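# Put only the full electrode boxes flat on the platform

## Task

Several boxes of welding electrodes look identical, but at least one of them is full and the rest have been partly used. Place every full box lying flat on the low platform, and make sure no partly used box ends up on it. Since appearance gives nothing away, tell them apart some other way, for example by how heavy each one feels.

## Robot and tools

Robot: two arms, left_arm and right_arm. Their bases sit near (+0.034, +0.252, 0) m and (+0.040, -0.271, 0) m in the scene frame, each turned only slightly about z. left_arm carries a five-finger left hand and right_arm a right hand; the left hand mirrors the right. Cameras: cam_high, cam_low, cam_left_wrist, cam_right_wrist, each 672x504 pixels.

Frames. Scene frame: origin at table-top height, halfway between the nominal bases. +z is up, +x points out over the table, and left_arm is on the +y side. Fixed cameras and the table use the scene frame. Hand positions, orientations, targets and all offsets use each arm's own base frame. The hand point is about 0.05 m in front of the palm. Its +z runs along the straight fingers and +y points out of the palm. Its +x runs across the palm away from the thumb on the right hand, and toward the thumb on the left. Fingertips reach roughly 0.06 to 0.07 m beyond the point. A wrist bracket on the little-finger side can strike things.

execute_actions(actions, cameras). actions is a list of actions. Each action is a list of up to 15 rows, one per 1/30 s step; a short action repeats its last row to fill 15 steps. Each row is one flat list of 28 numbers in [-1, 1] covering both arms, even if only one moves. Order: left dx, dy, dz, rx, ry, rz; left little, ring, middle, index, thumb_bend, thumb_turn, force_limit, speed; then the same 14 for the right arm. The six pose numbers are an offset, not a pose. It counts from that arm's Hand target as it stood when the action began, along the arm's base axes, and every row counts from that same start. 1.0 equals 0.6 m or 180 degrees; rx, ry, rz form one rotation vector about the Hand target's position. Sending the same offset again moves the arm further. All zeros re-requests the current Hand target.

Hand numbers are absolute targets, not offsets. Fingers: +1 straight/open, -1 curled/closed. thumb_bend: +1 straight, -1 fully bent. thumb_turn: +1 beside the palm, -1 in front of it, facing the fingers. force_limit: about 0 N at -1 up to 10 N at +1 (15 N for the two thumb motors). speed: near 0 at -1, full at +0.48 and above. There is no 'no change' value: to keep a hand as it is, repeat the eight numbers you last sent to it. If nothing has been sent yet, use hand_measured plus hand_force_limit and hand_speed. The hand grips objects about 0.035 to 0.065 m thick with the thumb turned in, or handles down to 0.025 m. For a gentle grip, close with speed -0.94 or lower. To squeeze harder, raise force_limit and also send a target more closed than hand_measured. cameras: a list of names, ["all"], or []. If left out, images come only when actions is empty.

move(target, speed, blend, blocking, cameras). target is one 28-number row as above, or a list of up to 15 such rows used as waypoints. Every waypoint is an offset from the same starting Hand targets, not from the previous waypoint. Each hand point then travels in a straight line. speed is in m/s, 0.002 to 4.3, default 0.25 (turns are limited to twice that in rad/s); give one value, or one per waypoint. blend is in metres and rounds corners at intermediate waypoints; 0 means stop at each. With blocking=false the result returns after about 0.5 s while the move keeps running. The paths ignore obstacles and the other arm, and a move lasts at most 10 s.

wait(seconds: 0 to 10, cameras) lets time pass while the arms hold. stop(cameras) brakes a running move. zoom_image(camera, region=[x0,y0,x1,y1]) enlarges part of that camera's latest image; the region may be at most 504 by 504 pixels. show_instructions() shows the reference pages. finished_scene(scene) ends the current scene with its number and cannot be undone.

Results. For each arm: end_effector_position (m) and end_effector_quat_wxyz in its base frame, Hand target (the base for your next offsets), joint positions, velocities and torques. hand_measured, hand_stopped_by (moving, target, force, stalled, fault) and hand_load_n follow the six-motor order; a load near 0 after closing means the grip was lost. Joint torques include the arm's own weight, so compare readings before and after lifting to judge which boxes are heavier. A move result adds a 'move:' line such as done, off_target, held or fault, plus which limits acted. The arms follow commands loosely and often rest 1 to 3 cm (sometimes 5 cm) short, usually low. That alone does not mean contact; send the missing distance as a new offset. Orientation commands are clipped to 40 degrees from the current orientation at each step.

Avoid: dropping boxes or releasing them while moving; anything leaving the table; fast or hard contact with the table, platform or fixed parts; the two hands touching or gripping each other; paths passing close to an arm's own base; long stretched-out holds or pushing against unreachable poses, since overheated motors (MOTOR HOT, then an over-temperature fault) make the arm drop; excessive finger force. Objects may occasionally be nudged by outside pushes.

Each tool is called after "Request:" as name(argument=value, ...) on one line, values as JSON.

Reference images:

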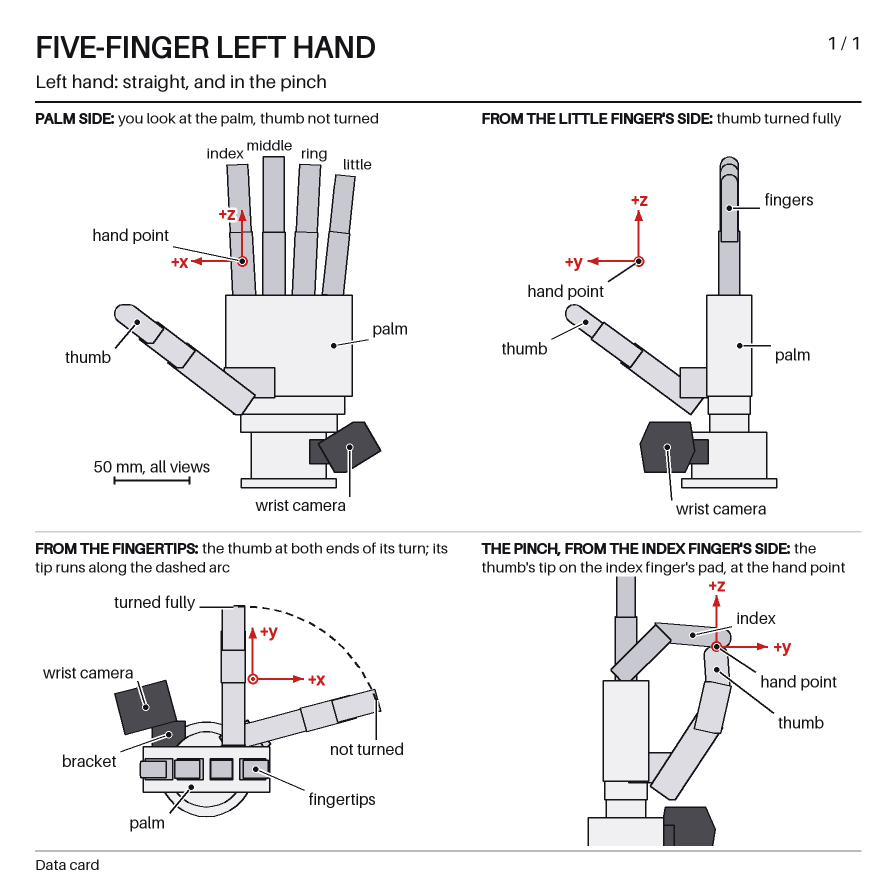

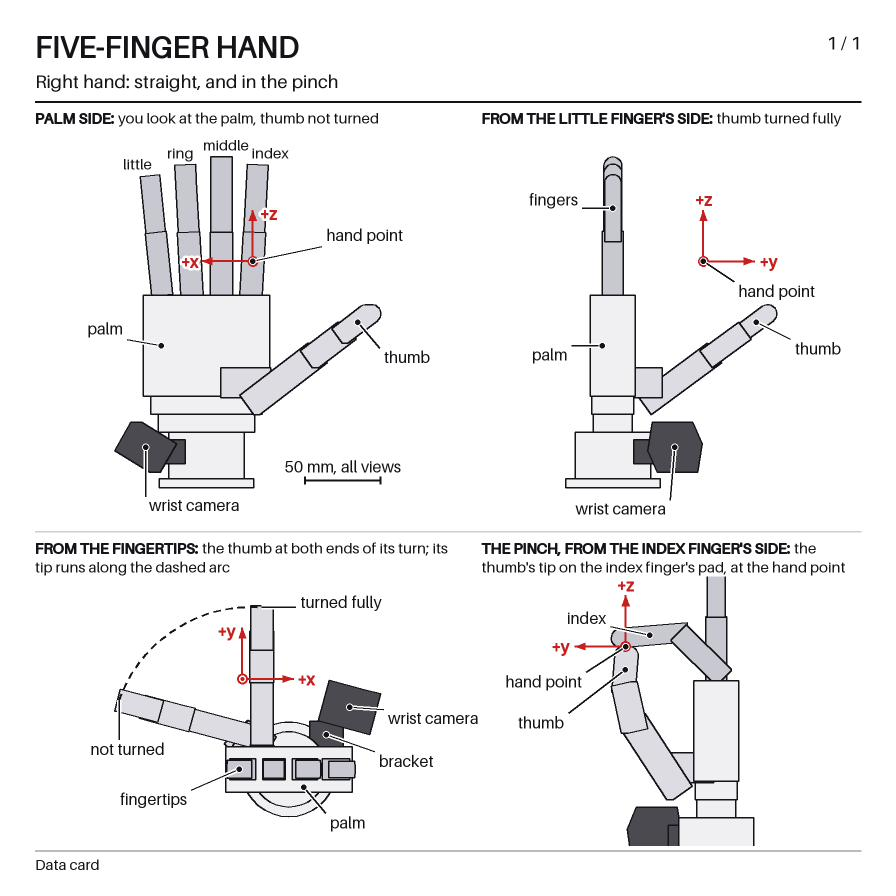

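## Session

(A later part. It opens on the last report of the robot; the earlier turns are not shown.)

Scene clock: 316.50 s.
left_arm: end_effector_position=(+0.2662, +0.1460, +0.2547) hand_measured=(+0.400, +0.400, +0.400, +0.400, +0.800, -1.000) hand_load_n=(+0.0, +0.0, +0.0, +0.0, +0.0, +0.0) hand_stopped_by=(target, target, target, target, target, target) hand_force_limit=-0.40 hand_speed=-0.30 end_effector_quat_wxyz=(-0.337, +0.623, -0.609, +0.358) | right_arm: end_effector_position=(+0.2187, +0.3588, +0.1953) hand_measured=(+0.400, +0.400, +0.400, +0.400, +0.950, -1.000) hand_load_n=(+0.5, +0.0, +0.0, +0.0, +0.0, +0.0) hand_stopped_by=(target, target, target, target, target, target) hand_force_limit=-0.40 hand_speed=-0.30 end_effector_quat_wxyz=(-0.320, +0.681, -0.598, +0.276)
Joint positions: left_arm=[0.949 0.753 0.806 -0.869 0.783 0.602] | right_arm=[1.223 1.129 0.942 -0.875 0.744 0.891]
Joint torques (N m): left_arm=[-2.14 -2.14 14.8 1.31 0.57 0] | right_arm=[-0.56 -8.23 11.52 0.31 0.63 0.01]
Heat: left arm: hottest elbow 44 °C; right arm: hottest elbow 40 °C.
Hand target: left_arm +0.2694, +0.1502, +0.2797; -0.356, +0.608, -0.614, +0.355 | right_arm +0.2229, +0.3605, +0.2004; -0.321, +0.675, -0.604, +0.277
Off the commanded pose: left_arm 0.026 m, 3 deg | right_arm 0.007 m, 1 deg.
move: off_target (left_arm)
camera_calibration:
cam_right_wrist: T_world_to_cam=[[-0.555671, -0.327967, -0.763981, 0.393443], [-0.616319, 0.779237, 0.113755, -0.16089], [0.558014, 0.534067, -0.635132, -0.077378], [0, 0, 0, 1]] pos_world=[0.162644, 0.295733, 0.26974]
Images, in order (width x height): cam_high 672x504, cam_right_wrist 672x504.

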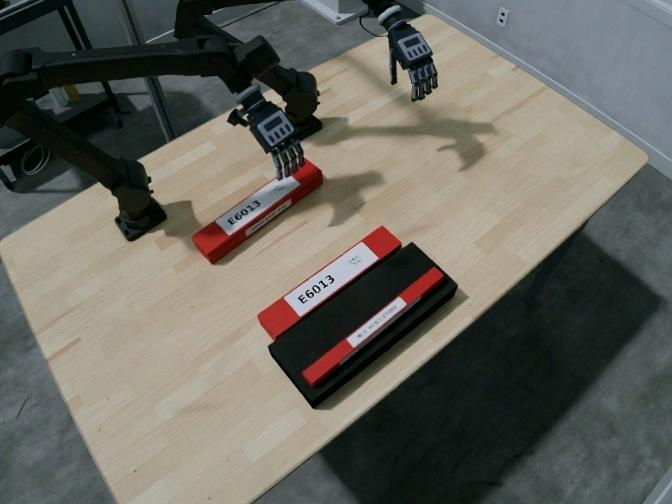

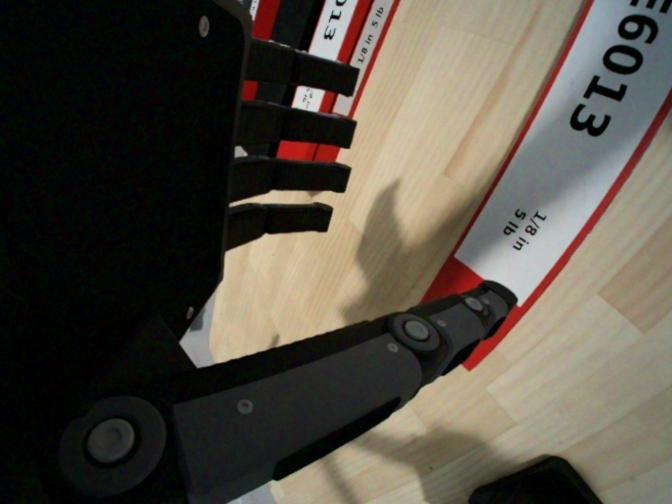

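Request:
move(target=[0,0,0,0,0,0,0.4,0.4,0.4,0.4,0.8,-1,-0.4,-0.3,-0.033,0,-0.217,0,0,-0.027,0.4,0.4,0.4,0.4,0.95,-1,-0.4,-0.3], speed=0.15, cameras=["cam_right_wrist"])

Request:
move(target=[0,0,0,0,0,0,0.4,0.4,0.4,0.4,0.8,-1,-0.4,-0.3,0,0,0.06,0,0,0,0.4,0.4,0.4,0.4,0.95,-1,-0.4,-0.3], speed=0.08)

Scene clock: 335.00 s.
left_arm: end_effector_position=(+0.2662, +0.1460, +0.2547) hand_measured=(+0.400, +0.400, +0.400, +0.400, +0.800, -1.000) hand_load_n=(+0.0, +0.0, +0.0, +0.0, +0.0, +0.0) hand_stopped_by=(target, target, target, target, target, target) hand_force_limit=-0.40 hand_speed=-0.30 end_effector_quat_wxyz=(-0.337, +0.623, -0.609, +0.358) | right_arm: end_effector_position=(+0.2039, +0.3535, +0.0674) hand_measured=(+0.400, +0.400, +0.400, +0.400, +0.950, -1.000) hand_load_n=(+0.0, +0.0, +0.0, +0.0, +0.0, +0.0) hand_stopped_by=(target, target, target, target, target, target) hand_force_limit=-0.40 hand_speed=-0.30 end_effector_quat_wxyz=(-0.299, +0.653, -0.630, +0.295)
Joint positions: left_arm=[0.949 0.753 0.806 -0.869 0.783 0.602] | right_arm=[1.282 1.303 0.737 -0.656 0.812 1.094]
Joint torques (N m): left_arm=[-2.14 -2.2 14.8 1.31 0.58 -0.01] | right_arm=[0.62 -9.64 8.73 0.98 0.7 0.03]
Heat: left arm: hottest elbow 44 °C; right arm: hottest elbow 40 °C.
Hand target: left_arm +0.2694, +0.1502, +0.2797; -0.356, +0.608, -0.614, +0.355 | right_arm +0.2031, +0.3603, +0.0701; -0.309, +0.649, -0.632, +0.290
Off the commanded pose: left_arm 0.026 m, 3 deg | right_arm 0.008 m, 1 deg.
move: off_target (left_arm)
camera_calibration:
cam_right_wrist: T_world_to_cam=[[-0.589408, -0.282802, -0.756717, 0.276202], [-0.534726, 0.838718, 0.103051, -0.188279], [0.60553, 0.465376, -0.645569, -0.132285], [0, 0, 0, 1]] pos_world=[0.14222, 0.297586, 0.14301]
Images, in order (width x height): cam_right_wrist 672x504.

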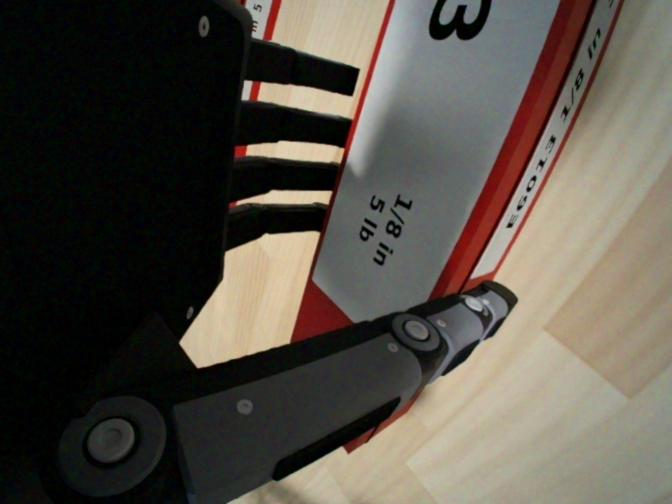

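Scene clock: 335.90 s.
left_arm: end_effector_position=(+0.2662, +0.1460, +0.2547) hand_measured=(+0.400, +0.400, +0.400, +0.400, +0.800, -1.000) hand_load_n=(+0.0, +0.0, +0.0, +0.0, +0.0, +0.0) hand_stopped_by=(target, target, target, target, target, target) hand_force_limit=-0.40 hand_speed=-0.30 end_effector_quat_wxyz=(-0.337, +0.623, -0.609, +0.358) | right_arm: end_effector_position=(+0.2008, +0.3428, +0.0861) hand_measured=(+0.400, +0.400, +0.400, +0.400, +0.950, -1.000) hand_load_n=(+0.0, +0.0, +0.0, +0.0, +0.0, +0.0) hand_stopped_by=(target, target, target, target, target, target) hand_force_limit=-0.40 hand_speed=-0.30 end_effector_quat_wxyz=(-0.290, +0.657, -0.628, +0.300)
Joint positions: left_arm=[0.949 0.753 0.806 -0.869 0.783 0.602] | right_arm=[1.282 1.253 0.756 -0.747 0.812 1.095]
Joint torques (N m): left_arm=[-2.14 -2.2 14.78 1.32 0.57 -0.01] | right_arm=[0.56 -9.76 12.57 0.03 0.69 0.01]
Heat: left arm: hottest elbow 44 °C; right arm: hottest elbow 40 °C.
Hand target: left_arm +0.2694, +0.1502, +0.2797; -0.356, +0.608, -0.614, +0.355 | right_arm +0.2031, +0.3603, +0.1062; -0.309, +0.649, -0.632, +0.290
Off the commanded pose: left_arm 0.026 m, 3 deg | right_arm 0.027 m, 3 deg.
move: off_target (left_arm, right_arm)

Request:
move(target=[[0,0,0,0,0,0,0.4,0.4,0.4,0.4,0.8,-1,-0.4,-0.3,0,0.008,-0.05,0,0,0.0,0.7,0.7,0.7,0.7,0.95,-1,-0.4,-0.3],[0,0,0,0,0,0,0.4,0.4,0.4,0.4,0.8,-1,-0.4,-0.3,0,0.008,-0.09,0,0,0.0,0.7,0.7,0.7,0.7,0.95,-1,-0.4,-0.3]], speed=0.1, cameras=["cam_right_wrist"])

Scene clock: 353.10 s.
left_arm: end_effector_position=(+0.2662, +0.1460, +0.2547) hand_measured=(+0.400, +0.400, +0.400, +0.400, +0.800, -1.000) hand_load_n=(+0.0, +0.0, +0.0, +0.0, +0.0, +0.0) hand_stopped_by=(target, target, target, target, target, target) hand_force_limit=-0.40 hand_speed=-0.30 end_effector_quat_wxyz=(-0.337, +0.623, -0.609, +0.358) | right_arm: end_effector_position=(+0.2048, +0.3589, +0.0512) hand_measured=(+0.700, +0.700, +0.700, +0.700, +0.950, -1.000) hand_load_n=(+0.0, -0.5, +0.0, +0.0, +0.0, +0.0) hand_stopped_by=(target, target, target, target, target, target) hand_force_limit=-0.40 hand_speed=-0.30 end_effector_quat_wxyz=(-0.301, +0.651, -0.631, +0.295)
Joint positions: left_arm=[0.949 0.753 0.806 -0.869 0.783 0.602] | right_arm=[1.285 1.347 0.724 -0.6 0.814 1.101]
Joint torques (N m): left_arm=[-2.26 -2.08 14.83 1.29 0.58 0] | right_arm=[0.73 -9.82 8.29 0.98 0.68 0.01]
Heat: left arm: hottest elbow 44 °C; right arm: hottest elbow 42 °C.
Hand target: left_arm +0.2694, +0.1502, +0.2797; -0.356, +0.608, -0.614, +0.355 | right_arm +0.2031, +0.3652, +0.0522; -0.309, +0.649, -0.632, +0.290
Off the commanded pose: left_arm 0.026 m, 3 deg | right_arm 0.006 m, 1 deg.
move: off_target (left_arm)
camera_calibration:
cam_right_wrist: T_world_to_cam=[[-0.5886, -0.277544, -0.759288, 0.26407], [-0.532799, 0.839559, 0.10614, -0.191448], [0.608009, 0.467022, -0.64204, -0.147038], [0, 0, 0, 1]] pos_world=[0.142829, 0.302693, 0.126421]
Images, in order (width x height): cam_right_wrist 672x504.

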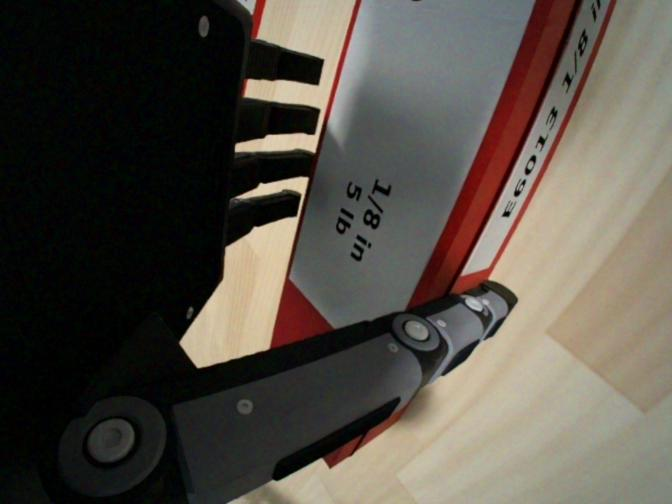

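Request:
move(target=[[0,0,0,0,0,0,0.4,0.4,0.4,0.4,0.8,-1,-0.4,-0.3,0.006,0,-0.005,0,0,-0.013,0.7,0.7,0.7,0.7,0.95,-1,-0.4,-0.3],[0,0,0,0,0,0,0.4,0.4,0.4,0.4,0.8,-1,-0.4,-0.3,0.006,0,-0.035,0,0,-0.013,0.7,0.7,0.7,0.7,0.95,-1,-0.4,-0.3]], speed=0.06, cameras=["cam_right_wrist"])

Scene clock: 359.83 s.
left_arm: end_effector_position=(+0.2662, +0.1460, +0.2547) hand_measured=(+0.400, +0.400, +0.400, +0.400, +0.800, -1.000) hand_load_n=(+0.0, +0.0, +0.0, +0.0, +0.0, +0.0) hand_stopped_by=(target, target, target, target, target, target) hand_force_limit=-0.40 hand_speed=-0.30 end_effector_quat_wxyz=(-0.337, +0.623, -0.609, +0.358) | right_arm: end_effector_position=(+0.2081, +0.3616, +0.0333) hand_measured=(+0.700, +0.700, +0.700, +0.700, +0.950, -1.000) hand_load_n=(+0.0, +0.0, +0.0, +0.0, +0.0, +0.0) hand_stopped_by=(target, target, target, target, target, target) hand_force_limit=-0.40 hand_speed=-0.30 end_effector_quat_wxyz=(-0.298, +0.638, -0.644, +0.299)
Joint positions: left_arm=[0.949 0.753 0.806 -0.869 0.783 0.602] | right_arm=[1.285 1.403 0.722 -0.571 0.827 1.154]
Joint torques (N m): left_arm=[-2.14 -2.14 14.79 1.29 0.57 -0.01] | right_arm=[0.62 -9.99 7.54 0.92 0.71 0.01]
Heat: left arm: hottest elbow 44 °C; right arm: hottest elbow 41 °C.
Hand target: left_arm +0.2694, +0.1502, +0.2797; -0.356, +0.608, -0.614, +0.355 | right_arm +0.2067, +0.3651, +0.0312; -0.303, +0.636, -0.645, +0.296
Off the commanded pose: left_arm 0.026 m, 3 deg | right_arm 0.004 m, 1 deg.
move: off_target (left_arm)
camera_calibration:
cam_right_wrist: T_world_to_cam=[[-0.596846, -0.249819, -0.762474, 0.244922], [-0.500954, 0.858339, 0.110906, -0.203644], [0.626754, 0.448157, -0.637443, -0.159069], [0, 0, 0, 1]] pos_world=[0.143861, 0.307269, 0.107934]
Images, in order (width x height): cam_right_wrist 672x504.

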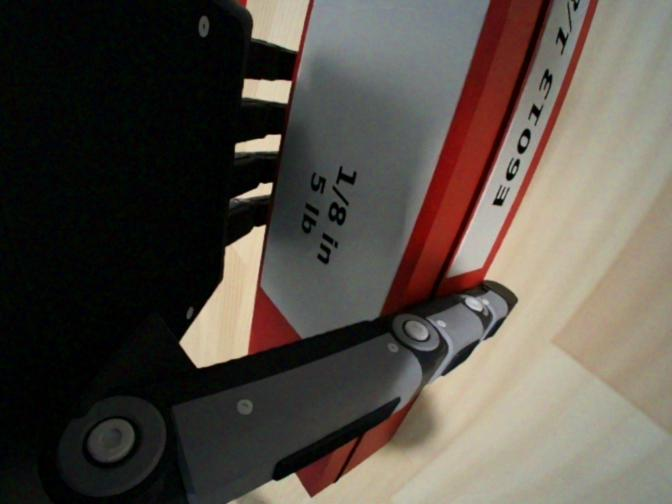

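Request:
execute_actions(actions=[[[0,0,0,0,0,0,0.4,0.4,0.4,0.4,0.8,-1,-0.4,-0.3,0,0,0,0,0,0,0.1,0.1,0.1,0.1,0.95,-1,-0.4,-0.85]],[[0,0,0,0,0,0,0.4,0.4,0.4,0.4,0.8,-1,-0.4,-0.3,0,0,0,0,0,0,0.1,0.1,0.1,0.1,0.95,-1,-0.4,-0.85]],[[0,0,0,0,0,0,0.4,0.4,0.4,0.4,0.8,-1,-0.4,-0.3,0,0,0,0,0,0,0.1,0.1,0.1,0.1,0.95,-1,-0.4,-0.85]],[[0,0,0,0,0,0,0.4,0.4,0.4,0.4,0.8,-1,-0.4,-0.3,0,0,0,0,0,0,0.1,0.1,0.1,0.1,0.95,-1,-0.4,-0.85]]], cameras=["cam_right_wrist"])

Scene clock: 366.17 s.
left_arm: end_effector_position=(+0.2662, +0.1460, +0.2547) hand_measured=(+0.400, +0.400, +0.400, +0.400, +0.800, -1.000) hand_load_n=(+0.0, -0.5, +0.0, +0.0, +0.0, +0.0) hand_stopped_by=(target, target, target, target, target, target) hand_force_limit=-0.40 hand_speed=-0.30 end_effector_quat_wxyz=(-0.337, +0.623, -0.609, +0.358) | right_arm: end_effector_position=(+0.2104, +0.3622, +0.0349) hand_measured=(+0.216, +0.216, +0.204, +0.162, +0.952, -1.000) hand_load_n=(+1.5, +1.5, +4.0, +7.5, +5.0, +1.5) hand_stopped_by=(force, force, force, force, target, target) hand_force_limit=-0.40 hand_speed=-0.85 end_effector_quat_wxyz=(-0.303, +0.634, -0.644, +0.302)
Joint positions: left_arm=[0.949 0.753 0.806 -0.869 0.783 0.602] | right_arm=[1.285 1.403 0.722 -0.565 0.838 1.154]
Joint torques (N m): left_arm=[-2.26 -2.08 14.79 1.33 0.58 -0.01] | right_arm=[0.56 -10.05 7.54 0.69 0.2 0]
Heat: left arm: hottest elbow 44 °C; right arm: hottest elbow 41 °C.
Hand target: left_arm +0.2694, +0.1502, +0.2797; -0.356, +0.608, -0.614, +0.355 | right_arm +0.2067, +0.3652, +0.0312; -0.303, +0.636, -0.645, +0.296
Off the commanded pose: left_arm 0.026 m, 3 deg | right_arm 0.006 m, 1 deg.
Step readings (end_effector_position of left_arm | right_arm):
0: (+0.2662, +0.1460, +0.2547) | (+0.2081, +0.3617, +0.0333)
1: (+0.2662, +0.1460, +0.2547) | (+0.2081, +0.3617, +0.0333)
2: (+0.2662, +0.1460, +0.2547) | (+0.2081, +0.3617, +0.0333)
4: (+0.2662, +0.1460, +0.2547) | (+0.2081, +0.3617, +0.0333)
8: (+0.2662, +0.1460, +0.2547) | (+0.2081, +0.3617, +0.0333)
15: (+0.2662, +0.1460, +0.2547) | (+0.2081, +0.3618, +0.0333)
16: (+0.2662, +0.1460, +0.2547) | (+0.2081, +0.3618, +0.0333)
17: (+0.2662, +0.1460, +0.2547) | (+0.2081, +0.3618, +0.0333)
19: (+0.2662, +0.1460, +0.2547) | (+0.2082, +0.3617, +0.0333)
23: (+0.2662, +0.1460, +0.2547) | (+0.2089, +0.3617, +0.0338)
30: (+0.2662, +0.1460, +0.2547) | (+0.2097, +0.3617, +0.0344)
31: (+0.2662, +0.1460, +0.2547) | (+0.2098, +0.3617, +0.0344)
32: (+0.2662, +0.1460, +0.2547) | (+0.2099, +0.3617, +0.0345)
34: (+0.2662, +0.1460, +0.2547) | (+0.2100, +0.3617, +0.0345)
38: (+0.2662, +0.1460, +0.2547) | (+0.2102, +0.3621, +0.0347)
45: (+0.2662, +0.1460, +0.2547) | (+0.2104, +0.3622, +0.0349)
46: (+0.2662, +0.1460, +0.2547) | (+0.2104, +0.3622, +0.0349)
47: (+0.2662, +0.1460, +0.2547) | (+0.2104, +0.3622, +0.0349)
49: (+0.2662, +0.1460, +0.2547) | (+0.2104, +0.3622, +0.0349)
53: (+0.2662, +0.1460, +0.2547) | (+0.2104, +0.3622, +0.0349)
60: (+0.2662, +0.1460, +0.2547) | (+0.2104, +0.3622, +0.0349)
camera_calibration:
cam_right_wrist: T_world_to_cam=[[-0.588478, -0.244804, -0.770561, 0.244371], [-0.498769, 0.86002, 0.107685, -0.204138], [0.636336, 0.447702, -0.628203, -0.161891], [0, 0, 0, 1]] pos_world=[0.145007, 0.307865, 0.108585]
Images, in order (width x height): cam_right_wrist 672x504.

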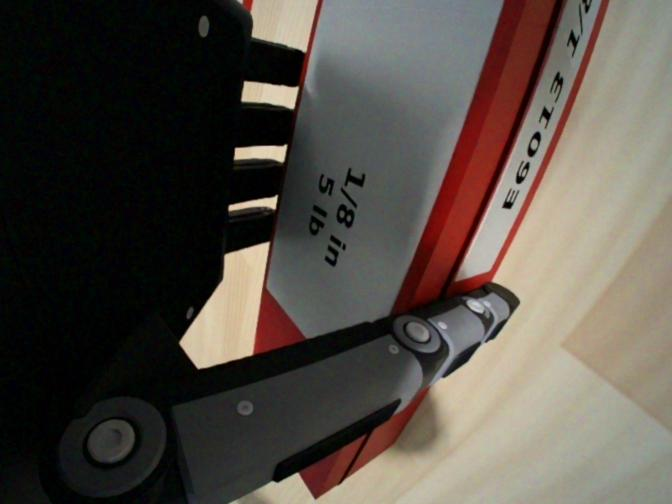

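Request:
execute_actions(actions=[[[0,0,0,0,0,0,0.4,0.4,0.4,0.4,0.8,-1,-0.4,-0.3,0,0,0,0,0,0,0,0,0,0,0.95,-1,-0.1,-0.85]],[[0,0,0,0,0,0,0.4,0.4,0.4,0.4,0.8,-1,-0.4,-0.3,0,0,0,0,0,0,0,0,0,0,0.95,-1,-0.1,-0.85]],[[0,0,0,0,0,0,0.4,0.4,0.4,0.4,0.8,-1,-0.4,-0.3,0,0,0,0,0,0,-0.1,-0.1,-0.1,-0.1,0.95,-1,0.1,-0.85]],[[0,0,0,0,0,0,0.4,0.4,0.4,0.4,0.8,-1,-0.4,-0.3,0,0,0,0,0,0,-0.1,-0.1,-0.1,-0.1,0.95,-1,0.1,-0.85]]])

Scene clock: 372.67 s.
left_arm: end_effector_position=(+0.2662, +0.1460, +0.2547) hand_measured=(+0.400, +0.400, +0.400, +0.400, +0.800, -1.000) hand_load_n=(+0.0, +0.0, +0.0, +0.0, +0.0, +0.0) hand_stopped_by=(target, target, target, target, target, target) hand_force_limit=-0.40 hand_speed=-0.30 end_effector_quat_wxyz=(-0.337, +0.623, -0.609, +0.358) | right_arm: end_effector_position=(+0.2105, +0.3622, +0.0349) hand_measured=(+0.190, +0.194, +0.192, +0.152, +0.952, -1.000) hand_load_n=(+4.5, +6.5, +5.0, +9.0, +9.0, +4.0) hand_stopped_by=(force, force, force, force, target, target) hand_force_limit=0.10 hand_speed=-0.85 end_effector_quat_wxyz=(-0.303, +0.634, -0.644, +0.302)
Joint positions: left_arm=[0.949 0.753 0.806 -0.869 0.783 0.602] | right_arm=[1.285 1.403 0.722 -0.565 0.839 1.154]
Joint torques (N m): left_arm=[-2.2 -2.02 14.82 1.32 0.57 0] | right_arm=[0.56 -9.93 7.56 0.69 0.18 0.01]
Heat: left arm: hottest elbow 44 °C; right arm: hottest elbow 41 °C.
Hand target: left_arm +0.2694, +0.1502, +0.2797; -0.356, +0.608, -0.614, +0.355 | right_arm +0.2067, +0.3652, +0.0312; -0.303, +0.636, -0.645, +0.296
Off the commanded pose: left_arm 0.026 m, 3 deg | right_arm 0.006 m, 1 deg.
Step readings (end_effector_position of left_arm | right_arm):
0: (+0.2662, +0.1460, +0.2547) | (+0.2104, +0.3622, +0.0349)
1: (+0.2662, +0.1460, +0.2547) | (+0.2104, +0.3622, +0.0349)
2: (+0.2662, +0.1460, +0.2547) | (+0.2104, +0.3622, +0.0349)
4: (+0.2662, +0.1460, +0.2547) | (+0.2104, +0.3623, +0.0349)
8: (+0.2662, +0.1460, +0.2547) | (+0.2104, +0.3623, +0.0349)
15: (+0.2662, +0.1460, +0.2547) | (+0.2104, +0.3623, +0.0349)
16: (+0.2662, +0.1460, +0.2547) | (+0.2104, +0.3623, +0.0349)
17: (+0.2662, +0.1460, +0.2547) | (+0.2104, +0.3623, +0.0349)
19: (+0.2662, +0.1460, +0.2547) | (+0.2104, +0.3623, +0.0349)
23: (+0.2662, +0.1460, +0.2547) | (+0.2104, +0.3623, +0.0349)
30: (+0.2662, +0.1460, +0.2547) | (+0.2104, +0.3623, +0.0349)
31: (+0.2662, +0.1460, +0.2547) | (+0.2104, +0.3623, +0.0349)
32: (+0.2662, +0.1460, +0.2547) | (+0.2104, +0.3623, +0.0349)
34: (+0.2662, +0.1460, +0.2547) | (+0.2105, +0.3622, +0.0349)
38: (+0.2662, +0.1460, +0.2547) | (+0.2105, +0.3622, +0.0349)
45: (+0.2662, +0.1460, +0.2547) | (+0.2105, +0.3622, +0.0349)
46: (+0.2662, +0.1460, +0.2547) | (+0.2105, +0.3622, +0.0349)
47: (+0.2662, +0.1460, +0.2547) | (+0.2105, +0.3622, +0.0349)
49: (+0.2662, +0.1460, +0.2547) | (+0.2105, +0.3622, +0.0349)
53: (+0.2662, +0.1460, +0.2547) | (+0.2105, +0.3622, +0.0349)
60: (+0.2662, +0.1460, +0.2547) | (+0.2105, +0.3622, +0.0349)

Request:
move(target=[0,0,0,0,0,0,0.4,0.4,0.4,0.4,0.8,-1,-0.4,-0.3,0,0,0.05,0,0,0,-0.1,-0.1,-0.1,-0.1,0.95,-1,0.1,-0.85], speed=0.06)

Request:
move(target=[0,0,0,0,0,0,0.4,0.4,0.4,0.4,0.8,-1,-0.4,-0.3,0,0,0.04,0,0,0,-0.1,-0.1,-0.1,-0.1,0.95,-1,0.1,-0.85], speed=0.06, cameras=["cam_low","cam_right_wrist"])

Scene clock: 377.47 s.
left_arm: end_effector_position=(+0.2662, +0.1460, +0.2547) hand_measured=(+0.400, +0.400, +0.400, +0.400, +0.800, -1.000) hand_load_n=(+0.0, +0.0, +0.0, +0.0, +0.0, +0.0) hand_stopped_by=(target, target, target, target, target, target) hand_force_limit=-0.40 hand_speed=-0.30 end_effector_quat_wxyz=(-0.337, +0.623, -0.609, +0.358) | right_arm: end_effector_position=(+0.2033, +0.3483, +0.0358) hand_measured=(+0.190, +0.194, +0.192, +0.152, +0.952, -1.000) hand_load_n=(+0.5, +3.0, +3.5, +10.5, +7.0, +1.0) hand_stopped_by=(force, force, force, force, target, target) hand_force_limit=0.10 hand_speed=-0.85 end_effector_quat_wxyz=(-0.280, +0.646, -0.640, +0.307)
Joint positions: left_arm=[0.949 0.753 0.806 -0.869 0.783 0.602] | right_arm=[1.285 1.382 0.722 -0.639 0.823 1.157]
Joint torques (N m): left_arm=[-2.08 -2.08 14.82 1.28 0.57 -0.01] | right_arm=[0.44 -13.04 11.07 -0.24 0.84 -0.02]
Heat: left arm: hottest elbow 44 °C; right arm: hottest elbow 40 °C.
Hand target: left_arm +0.2694, +0.1502, +0.2797; -0.356, +0.608, -0.614, +0.355 | right_arm +0.2066, +0.3651, +0.0611; -0.302, +0.636, -0.645, +0.296
Off the commanded pose: left_arm 0.026 m, 3 deg | right_arm 0.031 m, 3 deg.
move: off_target (left_arm, right_arm)

Scene clock: 378.30 s.
left_arm: end_effector_position=(+0.2662, +0.1460, +0.2547) hand_measured=(+0.400, +0.400, +0.400, +0.400, +0.800, -1.000) hand_load_n=(+0.0, +0.0, +0.0, +0.0, +0.0, +0.0) hand_stopped_by=(target, target, target, target, target, target) hand_force_limit=-0.40 hand_speed=-0.30 end_effector_quat_wxyz=(-0.337, +0.623, -0.609, +0.358) | right_arm: end_effector_position=(+0.1978, +0.3325, +0.0439) hand_measured=(+0.190, +0.194, +0.192, +0.152, +0.952, -1.000) hand_load_n=(+1.0, +1.5, +0.0, +5.5, +3.5, +0.5) hand_stopped_by=(force, force, force, force, target, target) hand_force_limit=0.10 hand_speed=-0.85 end_effector_quat_wxyz=(-0.261, +0.655, -0.636, +0.314)
Joint positions: left_arm=[0.949 0.753 0.806 -0.869 0.783 0.602] | right_arm=[1.285 1.343 0.722 -0.722 0.818 1.157]
Joint torques (N m): left_arm=[-2.2 -2.02 14.8 1.31 0.57 -0.01] | right_arm=[0.56 -13.1 14.22 -0.2 1.04 -0.02]
Heat: left arm: hottest elbow 44 °C; right arm: hottest elbow 41 °C.
Hand target: left_arm +0.2694, +0.1502, +0.2797; -0.356, +0.608, -0.614, +0.355 | right_arm +0.2067, +0.3652, +0.0851; -0.303, +0.636, -0.645, +0.296
Off the commanded pose: left_arm 0.026 m, 3 deg | right_arm 0.053 m, 6 deg.
move: off_target (left_arm, right_arm)
camera_calibration:
cam_right_wrist: T_world_to_cam=[[-0.621246, -0.310765, -0.71936, 0.262808], [-0.498556, 0.864989, 0.05688, -0.185295], [0.604562, 0.393978, -0.692305, -0.107932], [0, 0, 0, 1]] pos_world=[0.13614, 0.284472, 0.124871]
Images, in order (width x height): cam_low 672x504, cam_right_wrist 672x504.

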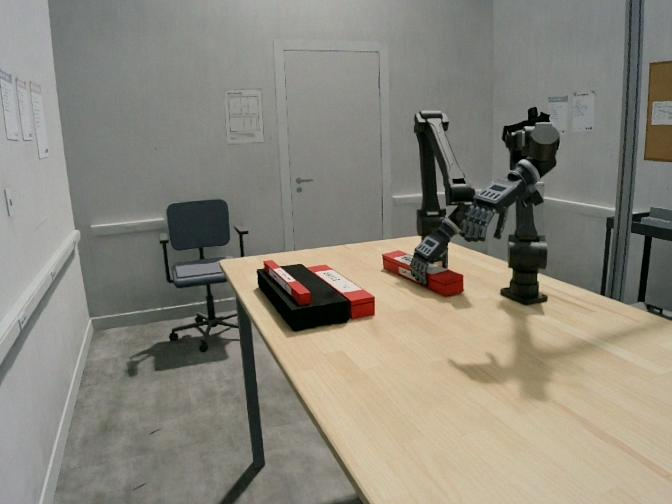

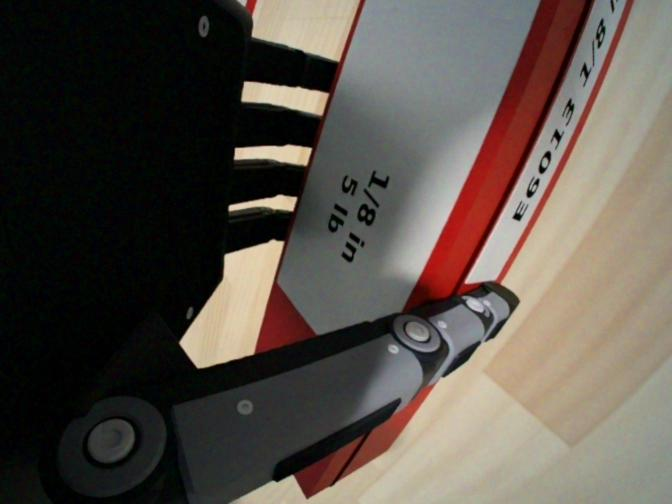

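Request:
zoom_image(camera="cam_low", region=[350, 200, 500, 320])

Scaled by 3.360 from the camera's 672x504 image, which has a finer 960x720 frame.

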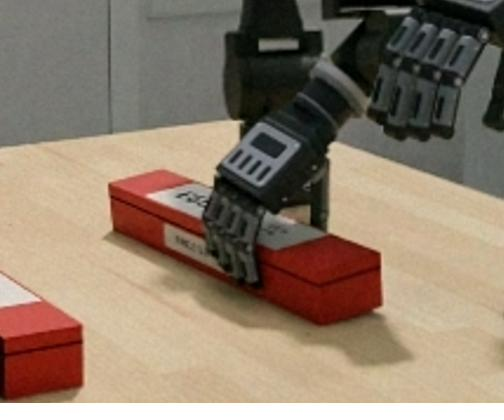

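Request:
move(target=[0,0,0,0,0,0,0.4,0.4,0.4,0.4,0.8,-1,-0.4,-0.3,0,0,0.03,0,0,0,-0.1,-0.1,-0.1,-0.1,0.95,-1,0.1,-0.85], speed=0.06, cameras=["cam_low","cam_right_wrist"])

Request:
zoom_image(camera="cam_low", region=[350, 200, 500, 320])

Scene clock: 394.53 s.
left_arm: end_effector_position=(+0.2662, +0.1460, +0.2547) hand_measured=(+0.400, +0.400, +0.400, +0.400, +0.800, -1.000) hand_load_n=(+0.0, +0.0, +0.0, +0.0, +0.0, +0.0) hand_stopped_by=(target, target, target, target, target, target) hand_force_limit=-0.40 hand_speed=-0.30 end_effector_quat_wxyz=(-0.337, +0.623, -0.609, +0.358) | right_arm: end_effector_position=(+0.1966, +0.3296, +0.0566) hand_measured=(+0.190, +0.194, +0.192, +0.152, +0.952, -1.000) hand_load_n=(+1.0, +2.0, +1.0, +6.5, +5.0, -0.5) hand_stopped_by=(force, force, force, force, target, target) hand_force_limit=0.10 hand_speed=-0.85 end_effector_quat_wxyz=(-0.255, +0.657, -0.634, +0.317)
Joint positions: left_arm=[0.949 0.753 0.806 -0.869 0.783 0.602] | right_arm=[1.285 1.319 0.743 -0.781 0.817 1.157]
Joint torques (N m): left_arm=[-2.14 -2.02 14.79 1.31 0.58 -0.01] | right_arm=[0.56 -13.16 15.15 -0.09 1.12 -0.02]
Heat: left arm: hottest elbow 44 °C; right arm: hottest elbow 44 °C.
Hand target: left_arm +0.2694, +0.1502, +0.2797; -0.356, +0.608, -0.614, +0.355 | right_arm +0.2067, +0.3652, +0.1031; -0.303, +0.636, -0.645, +0.296
Off the commanded pose: left_arm 0.026 m, 3 deg | right_arm 0.059 m, 6 deg.
move: off_target (left_arm, right_arm)
camera_calibration:
cam_right_wrist: T_world_to_cam=[[-0.624984, -0.320373, -0.711868, 0.273808], [-0.498568, 0.86551, 0.0481986, -0.183776], [0.600687, 0.385038, -0.700658, -0.0930922], [0, 0, 0, 1]] pos_world=[0.13542, 0.282624, 0.138547]
Images, in order (width x height): cam_low 672x504, cam_right_wrist 672x504.

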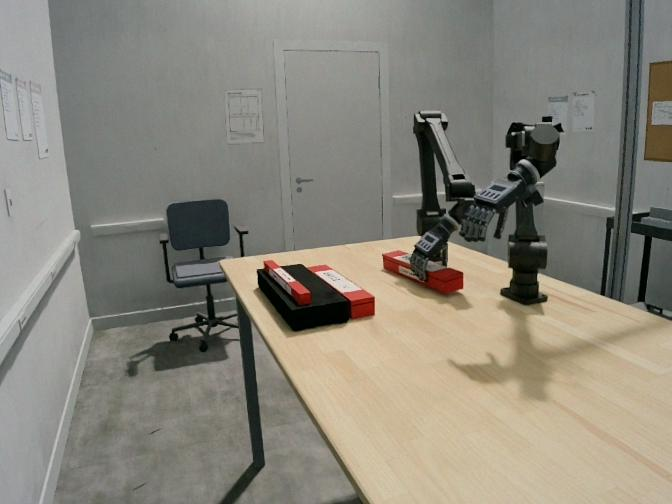

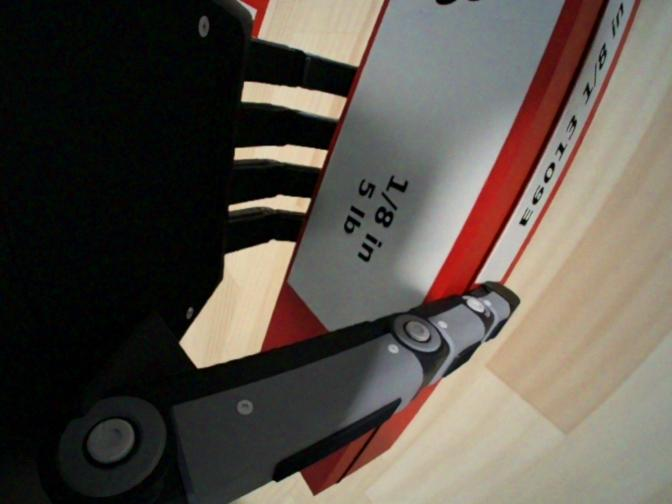

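Scaled by 3.360 from the camera's 672x504 image, which has a finer 960x720 frame.

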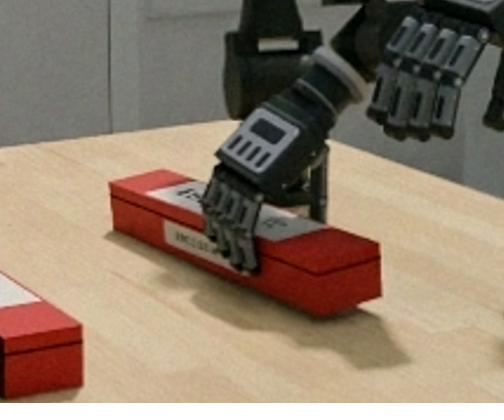

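Request:
move(target=[0,0,0,0,0,0,0.4,0.4,0.4,0.4,0.8,-1,-0.4,-0.3,0,-0.02,-0.112,0,0,0,-0.1,-0.1,-0.1,-0.1,0.95,-1,0.1,-0.85], speed=0.06)

Request:
execute_actions(actions=[[[0,0,0,0,0,0,0.4,0.4,0.4,0.4,0.8,-1,-0.4,-0.3,0,0,0,0,0,0,0.7,0.7,0.7,0.7,0.95,-1,-0.4,-0.6]],[[0,0,0,0,0,0,0.4,0.4,0.4,0.4,0.8,-1,-0.4,-0.3,0,0,0,0,0,0,0.7,0.7,0.7,0.7,0.95,-1,-0.4,-0.6]],[[0,0,0,0,0,0,0.4,0.4,0.4,0.4,0.8,-1,-0.4,-0.3,0,0,0,0,0,0,0.7,0.7,0.7,0.7,0.95,-1,-0.4,-0.6]]], cameras=["cam_high","cam_right_wrist"])

Scene clock: 401.03 s.
left_arm: end_effector_position=(+0.2662, +0.1460, +0.2547) hand_measured=(+0.400, +0.400, +0.400, +0.400, +0.800, -1.000) hand_load_n=(+0.0, +0.0, +0.0, +0.0, +0.0, +0.0) hand_stopped_by=(target, target, target, target, target, target) hand_force_limit=-0.40 hand_speed=-0.30 end_effector_quat_wxyz=(-0.337, +0.623, -0.609, +0.358) | right_arm: end_effector_position=(+0.2063, +0.3521, +0.0528) hand_measured=(+0.190, +0.194, +0.192, +0.152, +0.952, -1.000) hand_load_n=(+0.0, +0.0, +0.0, +5.0, +5.0, -3.0) hand_stopped_by=(force, force, force, force, target, target) hand_force_limit=0.10 hand_speed=-0.85 end_effector_quat_wxyz=(-0.309, +0.636, -0.642, +0.297)
Joint positions: left_arm=[0.949 0.753 0.806 -0.869 0.783 0.602] | right_arm=[1.285 1.328 0.704 -0.599 0.833 1.141]
Joint torques (N m): left_arm=[-2.14 -2.14 14.79 1.31 0.57 0] | right_arm=[-0.21 -6.53 7.09 1.69 0.28 0.03]
Heat: left arm: hottest elbow 45 °C; right arm: hottest elbow 45 °C.
Hand target: left_arm +0.2694, +0.1502, +0.2797; -0.356, +0.608, -0.614, +0.355 | right_arm +0.2067, +0.3532, +0.0359; -0.303, +0.636, -0.645, +0.296
Off the commanded pose: left_arm 0.026 m, 3 deg | right_arm 0.017 m, 1 deg.
move: off_target (left_arm, right_arm)

Scene clock: 402.73 s.
left_arm: end_effector_position=(+0.2662, +0.1460, +0.2547) hand_measured=(+0.400, +0.400, +0.400, +0.400, +0.800, -1.000) hand_load_n=(+0.0, +0.0, +0.0, +0.0, +0.0, +0.0) hand_stopped_by=(target, target, target, target, target, target) hand_force_limit=-0.40 hand_speed=-0.30 end_effector_quat_wxyz=(-0.337, +0.623, -0.609, +0.358) | right_arm: end_effector_position=(+0.2060, +0.3526, +0.0527) hand_measured=(+0.700, +0.700, +0.700, +0.700, +0.950, -1.000) hand_load_n=(+0.0, +0.0, +0.0, +0.0, +2.0, -5.0) hand_stopped_by=(target, target, target, target, target, target) hand_force_limit=-0.40 hand_speed=-0.60 end_effector_quat_wxyz=(-0.309, +0.637, -0.641, +0.297)
Joint positions: left_arm=[0.949 0.753 0.806 -0.869 0.783 0.602] | right_arm=[1.285 1.328 0.704 -0.597 0.831 1.135]
Joint torques (N m): left_arm=[-2.2 -2.08 14.8 1.29 0.57 -0.01] | right_arm=[-0.21 -6.42 7.1 1.58 0.38 0.08]
Heat: left arm: hottest elbow 45 °C; right arm: hottest elbow 45 °C.
Hand target: left_arm +0.2694, +0.1502, +0.2797; -0.356, +0.608, -0.614, +0.355 | right_arm +0.2067, +0.3531, +0.0360; -0.303, +0.636, -0.645, +0.296
Off the commanded pose: left_arm 0.026 m, 3 deg | right_arm 0.017 m, 1 deg.
Step readings (end_effector_position of left_arm | right_arm):
0: (+0.2662, +0.1460, +0.2547) | (+0.2063, +0.3521, +0.0528)
1: (+0.2662, +0.1460, +0.2547) | (+0.2063, +0.3521, +0.0528)
2: (+0.2662, +0.1460, +0.2547) | (+0.2063, +0.3521, +0.0528)
4: (+0.2662, +0.1460, +0.2547) | (+0.2061, +0.3526, +0.0527)
8: (+0.2662, +0.1460, +0.2547) | (+0.2060, +0.3526, +0.0526)
15: (+0.2662, +0.1460, +0.2547) | (+0.2060, +0.3526, +0.0527)
16: (+0.2662, +0.1460, +0.2547) | (+0.2060, +0.3526, +0.0527)
17: (+0.2662, +0.1460, +0.2547) | (+0.2060, +0.3526, +0.0527)
19: (+0.2662, +0.1460, +0.2547) | (+0.2060, +0.3526, +0.0527)
23: (+0.2662, +0.1460, +0.2547) | (+0.2060, +0.3526, +0.0527)
30: (+0.2662, +0.1460, +0.2547) | (+0.2060, +0.3526, +0.0527)
31: (+0.2662, +0.1460, +0.2547) | (+0.2060, +0.3526, +0.0527)
32: (+0.2662, +0.1460, +0.2547) | (+0.2060, +0.3526, +0.0527)
34: (+0.2662, +0.1460, +0.2547) | (+0.2060, +0.3526, +0.0527)
38: (+0.2662, +0.1460, +0.2547) | (+0.2060, +0.3526, +0.0527)
45: (+0.2662, +0.1460, +0.2547) | (+0.2060, +0.3526, +0.0527)
camera_calibration:
cam_right_wrist: T_world_to_cam=[[-0.584198, -0.244196, -0.774003, 0.252291], [-0.511624, 0.851119, 0.117635, -0.194771], [0.630042, 0.464721, -0.622159, -0.14866], [0, 0, 0, 1]] pos_world=[0.141401, 0.296467, 0.125696]
Images, in order (width x height): cam_high 672x504, cam_right_wrist 672x504.

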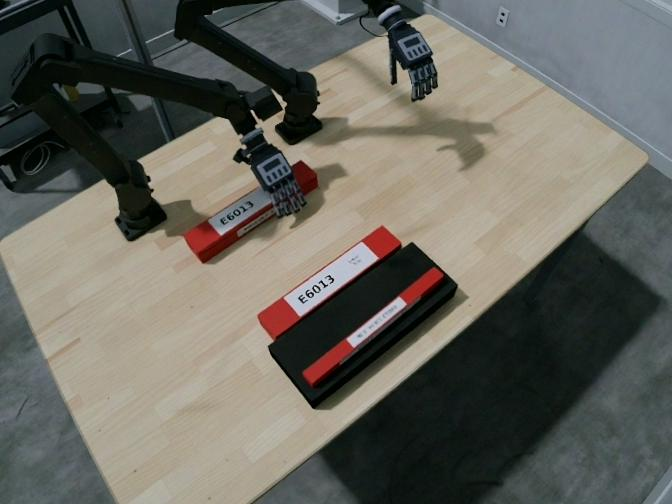

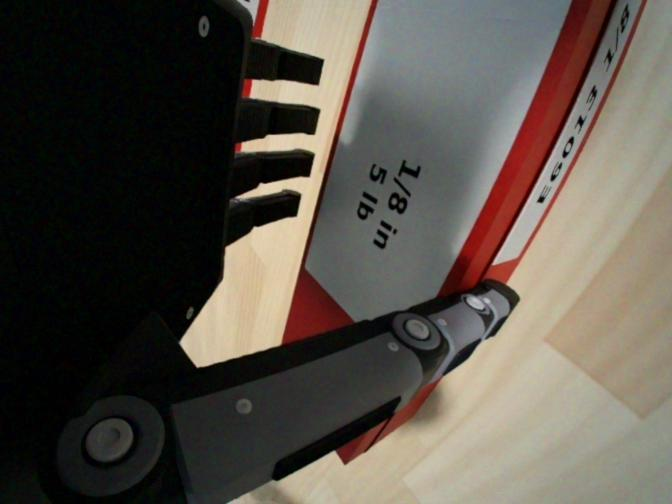

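Request:
move(target=[0,0,0,0,0,0,0.4,0.4,0.4,0.4,0.8,-1,-0.4,-0.3,0,0,0.08,0,0,0,0.7,0.7,0.7,0.7,0.95,-1,-0.4,-0.6], speed=0.1, cameras=["cam_low","cam_right_wrist"])

Request:
zoom_image(camera="cam_low", region=[350, 200, 500, 320])

Scene clock: 412.03 s.
left_arm: end_effector_position=(+0.2662, +0.1460, +0.2547) hand_measured=(+0.400, +0.400, +0.400, +0.400, +0.800, -1.000) hand_load_n=(+0.0, +0.0, +0.0, +0.0, +0.0, +0.0) hand_stopped_by=(target, target, target, target, target, target) hand_force_limit=-0.40 hand_speed=-0.30 end_effector_quat_wxyz=(-0.337, +0.623, -0.609, +0.358) | right_arm: end_effector_position=(+0.2008, +0.3378, +0.0661) hand_measured=(+0.700, +0.700, +0.700, +0.700, +0.950, -1.000) hand_load_n=(+0.0, +0.0, +0.0, +0.0, +0.0, +0.0) hand_stopped_by=(target, target, target, target, target, target) hand_force_limit=-0.40 hand_speed=-0.60 end_effector_quat_wxyz=(-0.288, +0.646, -0.638, +0.305)
Joint positions: left_arm=[0.949 0.753 0.806 -0.869 0.783 0.602] | right_arm=[1.285 1.284 0.722 -0.712 0.826 1.141]
Joint torques (N m): left_arm=[-2.2 -2.02 14.79 1.29 0.58 -0.01] | right_arm=[-0.26 -9.76 12.04 0.01 0.6 -0.01]
Heat: left arm: hottest elbow 45 °C; right arm: hottest elbow 43 °C.
Hand target: left_arm +0.2694, +0.1502, +0.2797; -0.356, +0.608, -0.614, +0.355 | right_arm +0.2067, +0.3532, +0.0840; -0.303, +0.636, -0.645, +0.296
Off the commanded pose: left_arm 0.026 m, 3 deg | right_arm 0.024 m, 2 deg.
move: off_target (left_arm, right_arm)
camera_calibration:
cam_right_wrist: T_world_to_cam=[[-0.599545, -0.277461, -0.750707, 0.268799], [-0.507879, 0.856826, 0.0889291, -0.187273], [0.618551, 0.434585, -0.654622, -0.115411], [0, 0, 0, 1]] pos_world=[0.137433, 0.285198, 0.142892]
Images, in order (width x height): cam_low 672x504, cam_right_wrist 672x504.

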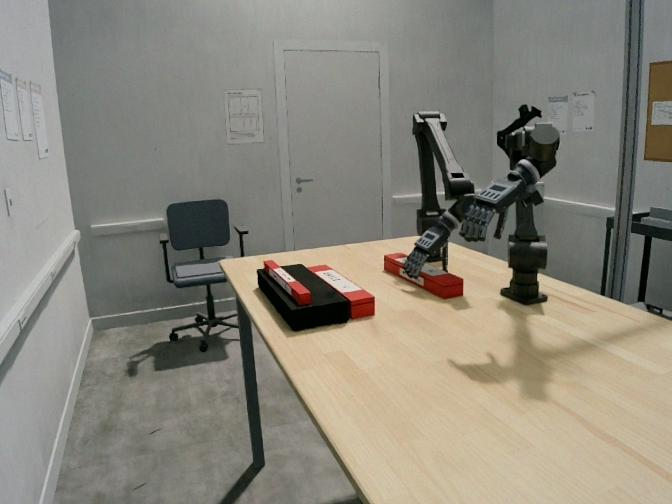

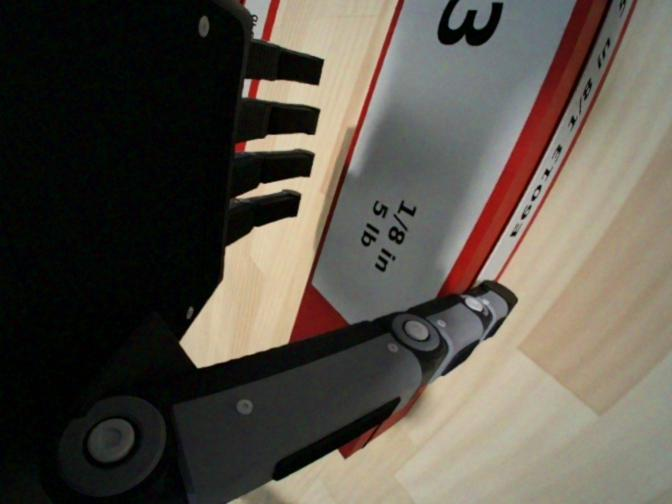

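Scaled by 3.360 from the camera's 672x504 image, which has a finer 960x720 frame.

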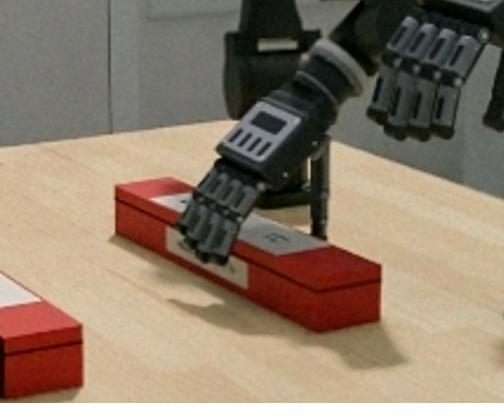

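Request:
move(target=[[0,0,0,0,0,0,0.4,0.4,0.4,0.4,0.8,-1,-0.4,-0.3,0,0,0.12,0,0,0,-1,-1,-1,-1,0.8,-1,0,-0.2],[0,0,0,0,0,0,0.4,0.4,0.4,0.4,0.8,-1,-0.4,-0.3,0.322,0.161,0.12,0,0,0,-1,-1,-1,-1,0.8,-1,0,-0.2],[0,0,0,0,0,0,0.4,0.4,0.4,0.4,0.8,-1,-0.4,-0.3,0.322,0.161,-0.075,0,0,0,-1,-1,-1,-1,0.8,-1,0,-0.2]], speed=[0.15,0.25,0.15], blend=[0.02,0.02,0], cameras=["cam_high","cam_right_wrist"])

Scene clock: 440.73 s.
left_arm: end_effector_position=(+0.2662, +0.1460, +0.2547) hand_measured=(+0.400, +0.400, +0.400, +0.400, +0.800, -1.000) hand_load_n=(+0.0, +0.0, +0.0, +0.0, +0.0, +0.0) hand_stopped_by=(target, target, target, target, target, target) hand_force_limit=-0.40 hand_speed=-0.30 end_effector_quat_wxyz=(-0.337, +0.623, -0.609, +0.358) | right_arm: end_effector_position=(+0.3980, +0.4474, +0.0405) hand_measured=(-1.000, -1.000, +0.268, -1.000, +0.800, -1.000) hand_load_n=(+0.0, +0.0, +0.0, +0.0, +0.0, +0.0) hand_stopped_by=(target, target, force, target, target, target) hand_force_limit=0.00 hand_speed=-0.20 end_effector_quat_wxyz=(-0.300, +0.635, -0.647, +0.297)
Joint positions: left_arm=[0.949 0.753 0.806 -0.869 0.783 0.602] | right_arm=[0.967 1.739 1.126 -0.367 0.683 0.77]
Joint torques (N m): left_arm=[-2.08 -2.14 14.8 1.29 0.57 -0.01] | right_arm=[0.03 -16.79 8.69 1.28 0.38 -0.15]
Heat: left arm: hottest elbow 45 °C; right arm: hottest elbow 43 °C.
Hand target: left_arm +0.2694, +0.1502, +0.2797; -0.356, +0.608, -0.614, +0.355 | right_arm +0.3999, +0.4497, +0.0389; -0.303, +0.636, -0.645, +0.296
Off the commanded pose: left_arm 0.026 m, 3 deg | right_arm 0.003 m, 0 deg.
move: off_target (left_arm)
camera_calibration:
cam_right_wrist: T_world_to_cam=[[-0.598934, -0.239705, -0.764081, 0.38154], [-0.495933, 0.860183, 0.11889, -0.186127], [0.628751, 0.45014, -0.634071, -0.313719], [0, 0, 0, 1]] pos_world=[0.333461, 0.392778, 0.114736]
Images, in order (width x height): cam_high 672x504, cam_right_wrist 672x504.

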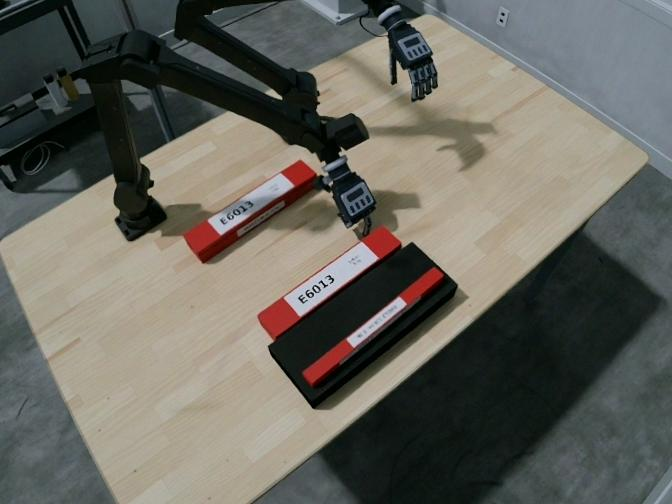

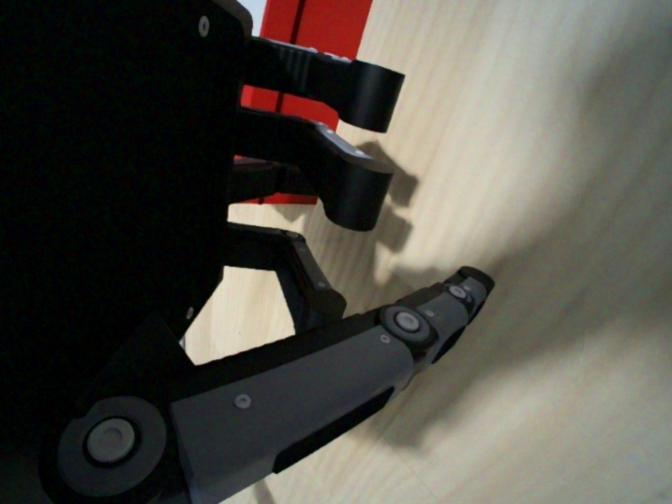

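Request:
execute_actions(actions=[[[0,0,0,0,0,0,0.4,0.4,0.4,0.4,0.8,-1,-0.4,-0.3,0,-0.02,0,0,0,0,-1,-1,0.3,-1,1,1,0,-0.2]],[[0,0,0,0,0,0,0.4,0.4,0.4,0.4,0.8,-1,-0.4,-0.3,0,-0.02,0,0,0,0,-1,-1,0.3,-1,1,1,0,0.2]],[[0,0,0,0,0,0,0.4,0.4,0.4,0.4,0.8,-1,-0.4,-0.3,0,0,0,0,0,0,-1,-1,-1,-1,1,1,0,0.2]],[[0,0,0,0,0,0,0.4,0.4,0.4,0.4,0.8,-1,-0.4,-0.3,0,0,0,0,0,0,-1,-1,-1,-1,1,1,0,0.2]]], cameras=["cam_right_wrist"])

Scene clock: 449.30 s.
left_arm: end_effector_position=(+0.2662, +0.1460, +0.2547) hand_measured=(+0.400, +0.400, +0.400, +0.400, +0.800, -1.000) hand_load_n=(+0.0, +0.0, +0.0, +0.0, -0.5, +0.5) hand_stopped_by=(target, target, target, target, target, target) hand_force_limit=-0.40 hand_speed=-0.30 end_effector_quat_wxyz=(-0.337, +0.623, -0.609, +0.358) | right_arm: end_effector_position=(+0.3952, +0.4278, +0.0364) hand_measured=(-1.000, -1.000, -1.000, -1.000, +1.000, +1.000) hand_load_n=(+0.0, +0.0, +0.5, +0.0, +0.0, -0.5) hand_stopped_by=(target, target, target, target, target, target) hand_force_limit=0.00 hand_speed=0.20 end_effector_quat_wxyz=(-0.300, +0.638, -0.645, +0.295)
Joint positions: left_arm=[0.949 0.753 0.806 -0.869 0.783 0.602] | right_arm=[0.947 1.705 1.064 -0.324 0.666 0.741]
Joint torques (N m): left_arm=[-2.2 -2.08 14.78 1.31 0.57 0] | right_arm=[-0.62 -16.85 8.34 1.14 0.42 -0.14]
Heat: left arm: hottest elbow 45 °C; right arm: hottest elbow 42 °C.
Hand target: left_arm +0.2694, +0.1502, +0.2797; -0.356, +0.608, -0.614, +0.355 | right_arm +0.4000, +0.4258, +0.0390; -0.303, +0.636, -0.645, +0.296
Off the commanded pose: left_arm 0.026 m, 3 deg | right_arm 0.006 m, 0 deg.
Step readings (end_effector_position of left_arm | right_arm):
0: (+0.2662, +0.1460, +0.2547) | (+0.3980, +0.4474, +0.0405)
1: (+0.2662, +0.1460, +0.2547) | (+0.3976, +0.4470, +0.0398)
2: (+0.2662, +0.1460, +0.2547) | (+0.3976, +0.4468, +0.0398)
4: (+0.2662, +0.1460, +0.2547) | (+0.3962, +0.4457, +0.0402)
8: (+0.2662, +0.1460, +0.2547) | (+0.3957, +0.4447, +0.0401)
15: (+0.2662, +0.1460, +0.2547) | (+0.3957, +0.4446, +0.0401)
16: (+0.2662, +0.1460, +0.2547) | (+0.3953, +0.4437, +0.0395)
17: (+0.2662, +0.1460, +0.2547) | (+0.3950, +0.4430, +0.0399)
19: (+0.2662, +0.1460, +0.2547) | (+0.3944, +0.4386, +0.0402)
23: (+0.2662, +0.1460, +0.2547) | (+0.3958, +0.4327, +0.0401)
30: (+0.2662, +0.1460, +0.2547) | (+0.3958, +0.4325, +0.0400)
31: (+0.2662, +0.1460, +0.2547) | (+0.3958, +0.4324, +0.0400)
32: (+0.2662, +0.1460, +0.2547) | (+0.3958, +0.4324, +0.0400)
34: (+0.2662, +0.1460, +0.2547) | (+0.3961, +0.4319, +0.0399)
38: (+0.2662, +0.1460, +0.2547) | (+0.3953, +0.4285, +0.0370)
45: (+0.2662, +0.1460, +0.2547) | (+0.3952, +0.4278, +0.0364)
46: (+0.2662, +0.1460, +0.2547) | (+0.3952, +0.4278, +0.0364)
47: (+0.2662, +0.1460, +0.2547) | (+0.3952, +0.4278, +0.0364)
49: (+0.2662, +0.1460, +0.2547) | (+0.3952, +0.4278, +0.0364)
53: (+0.2662, +0.1460, +0.2547) | (+0.3952, +0.4278, +0.0364)
60: (+0.2662, +0.1460, +0.2547) | (+0.3952, +0.4278, +0.0364)
camera_calibration:
cam_right_wrist: T_world_to_cam=[[-0.599076, -0.24579, -0.762034, 0.374637], [-0.502891, 0.856088, 0.119222, -0.165664], [0.623064, 0.454643, -0.636467, -0.305299], [0, 0, 0, 1]] pos_world=[0.331346, 0.372707, 0.110924]
Images, in order (width x height): cam_right_wrist 672x504.

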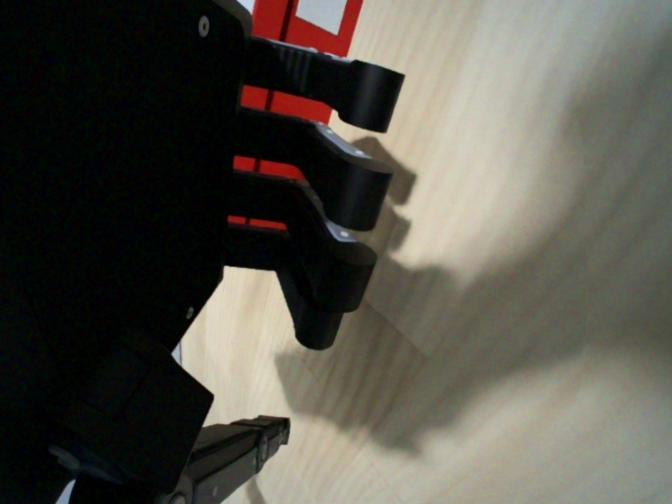

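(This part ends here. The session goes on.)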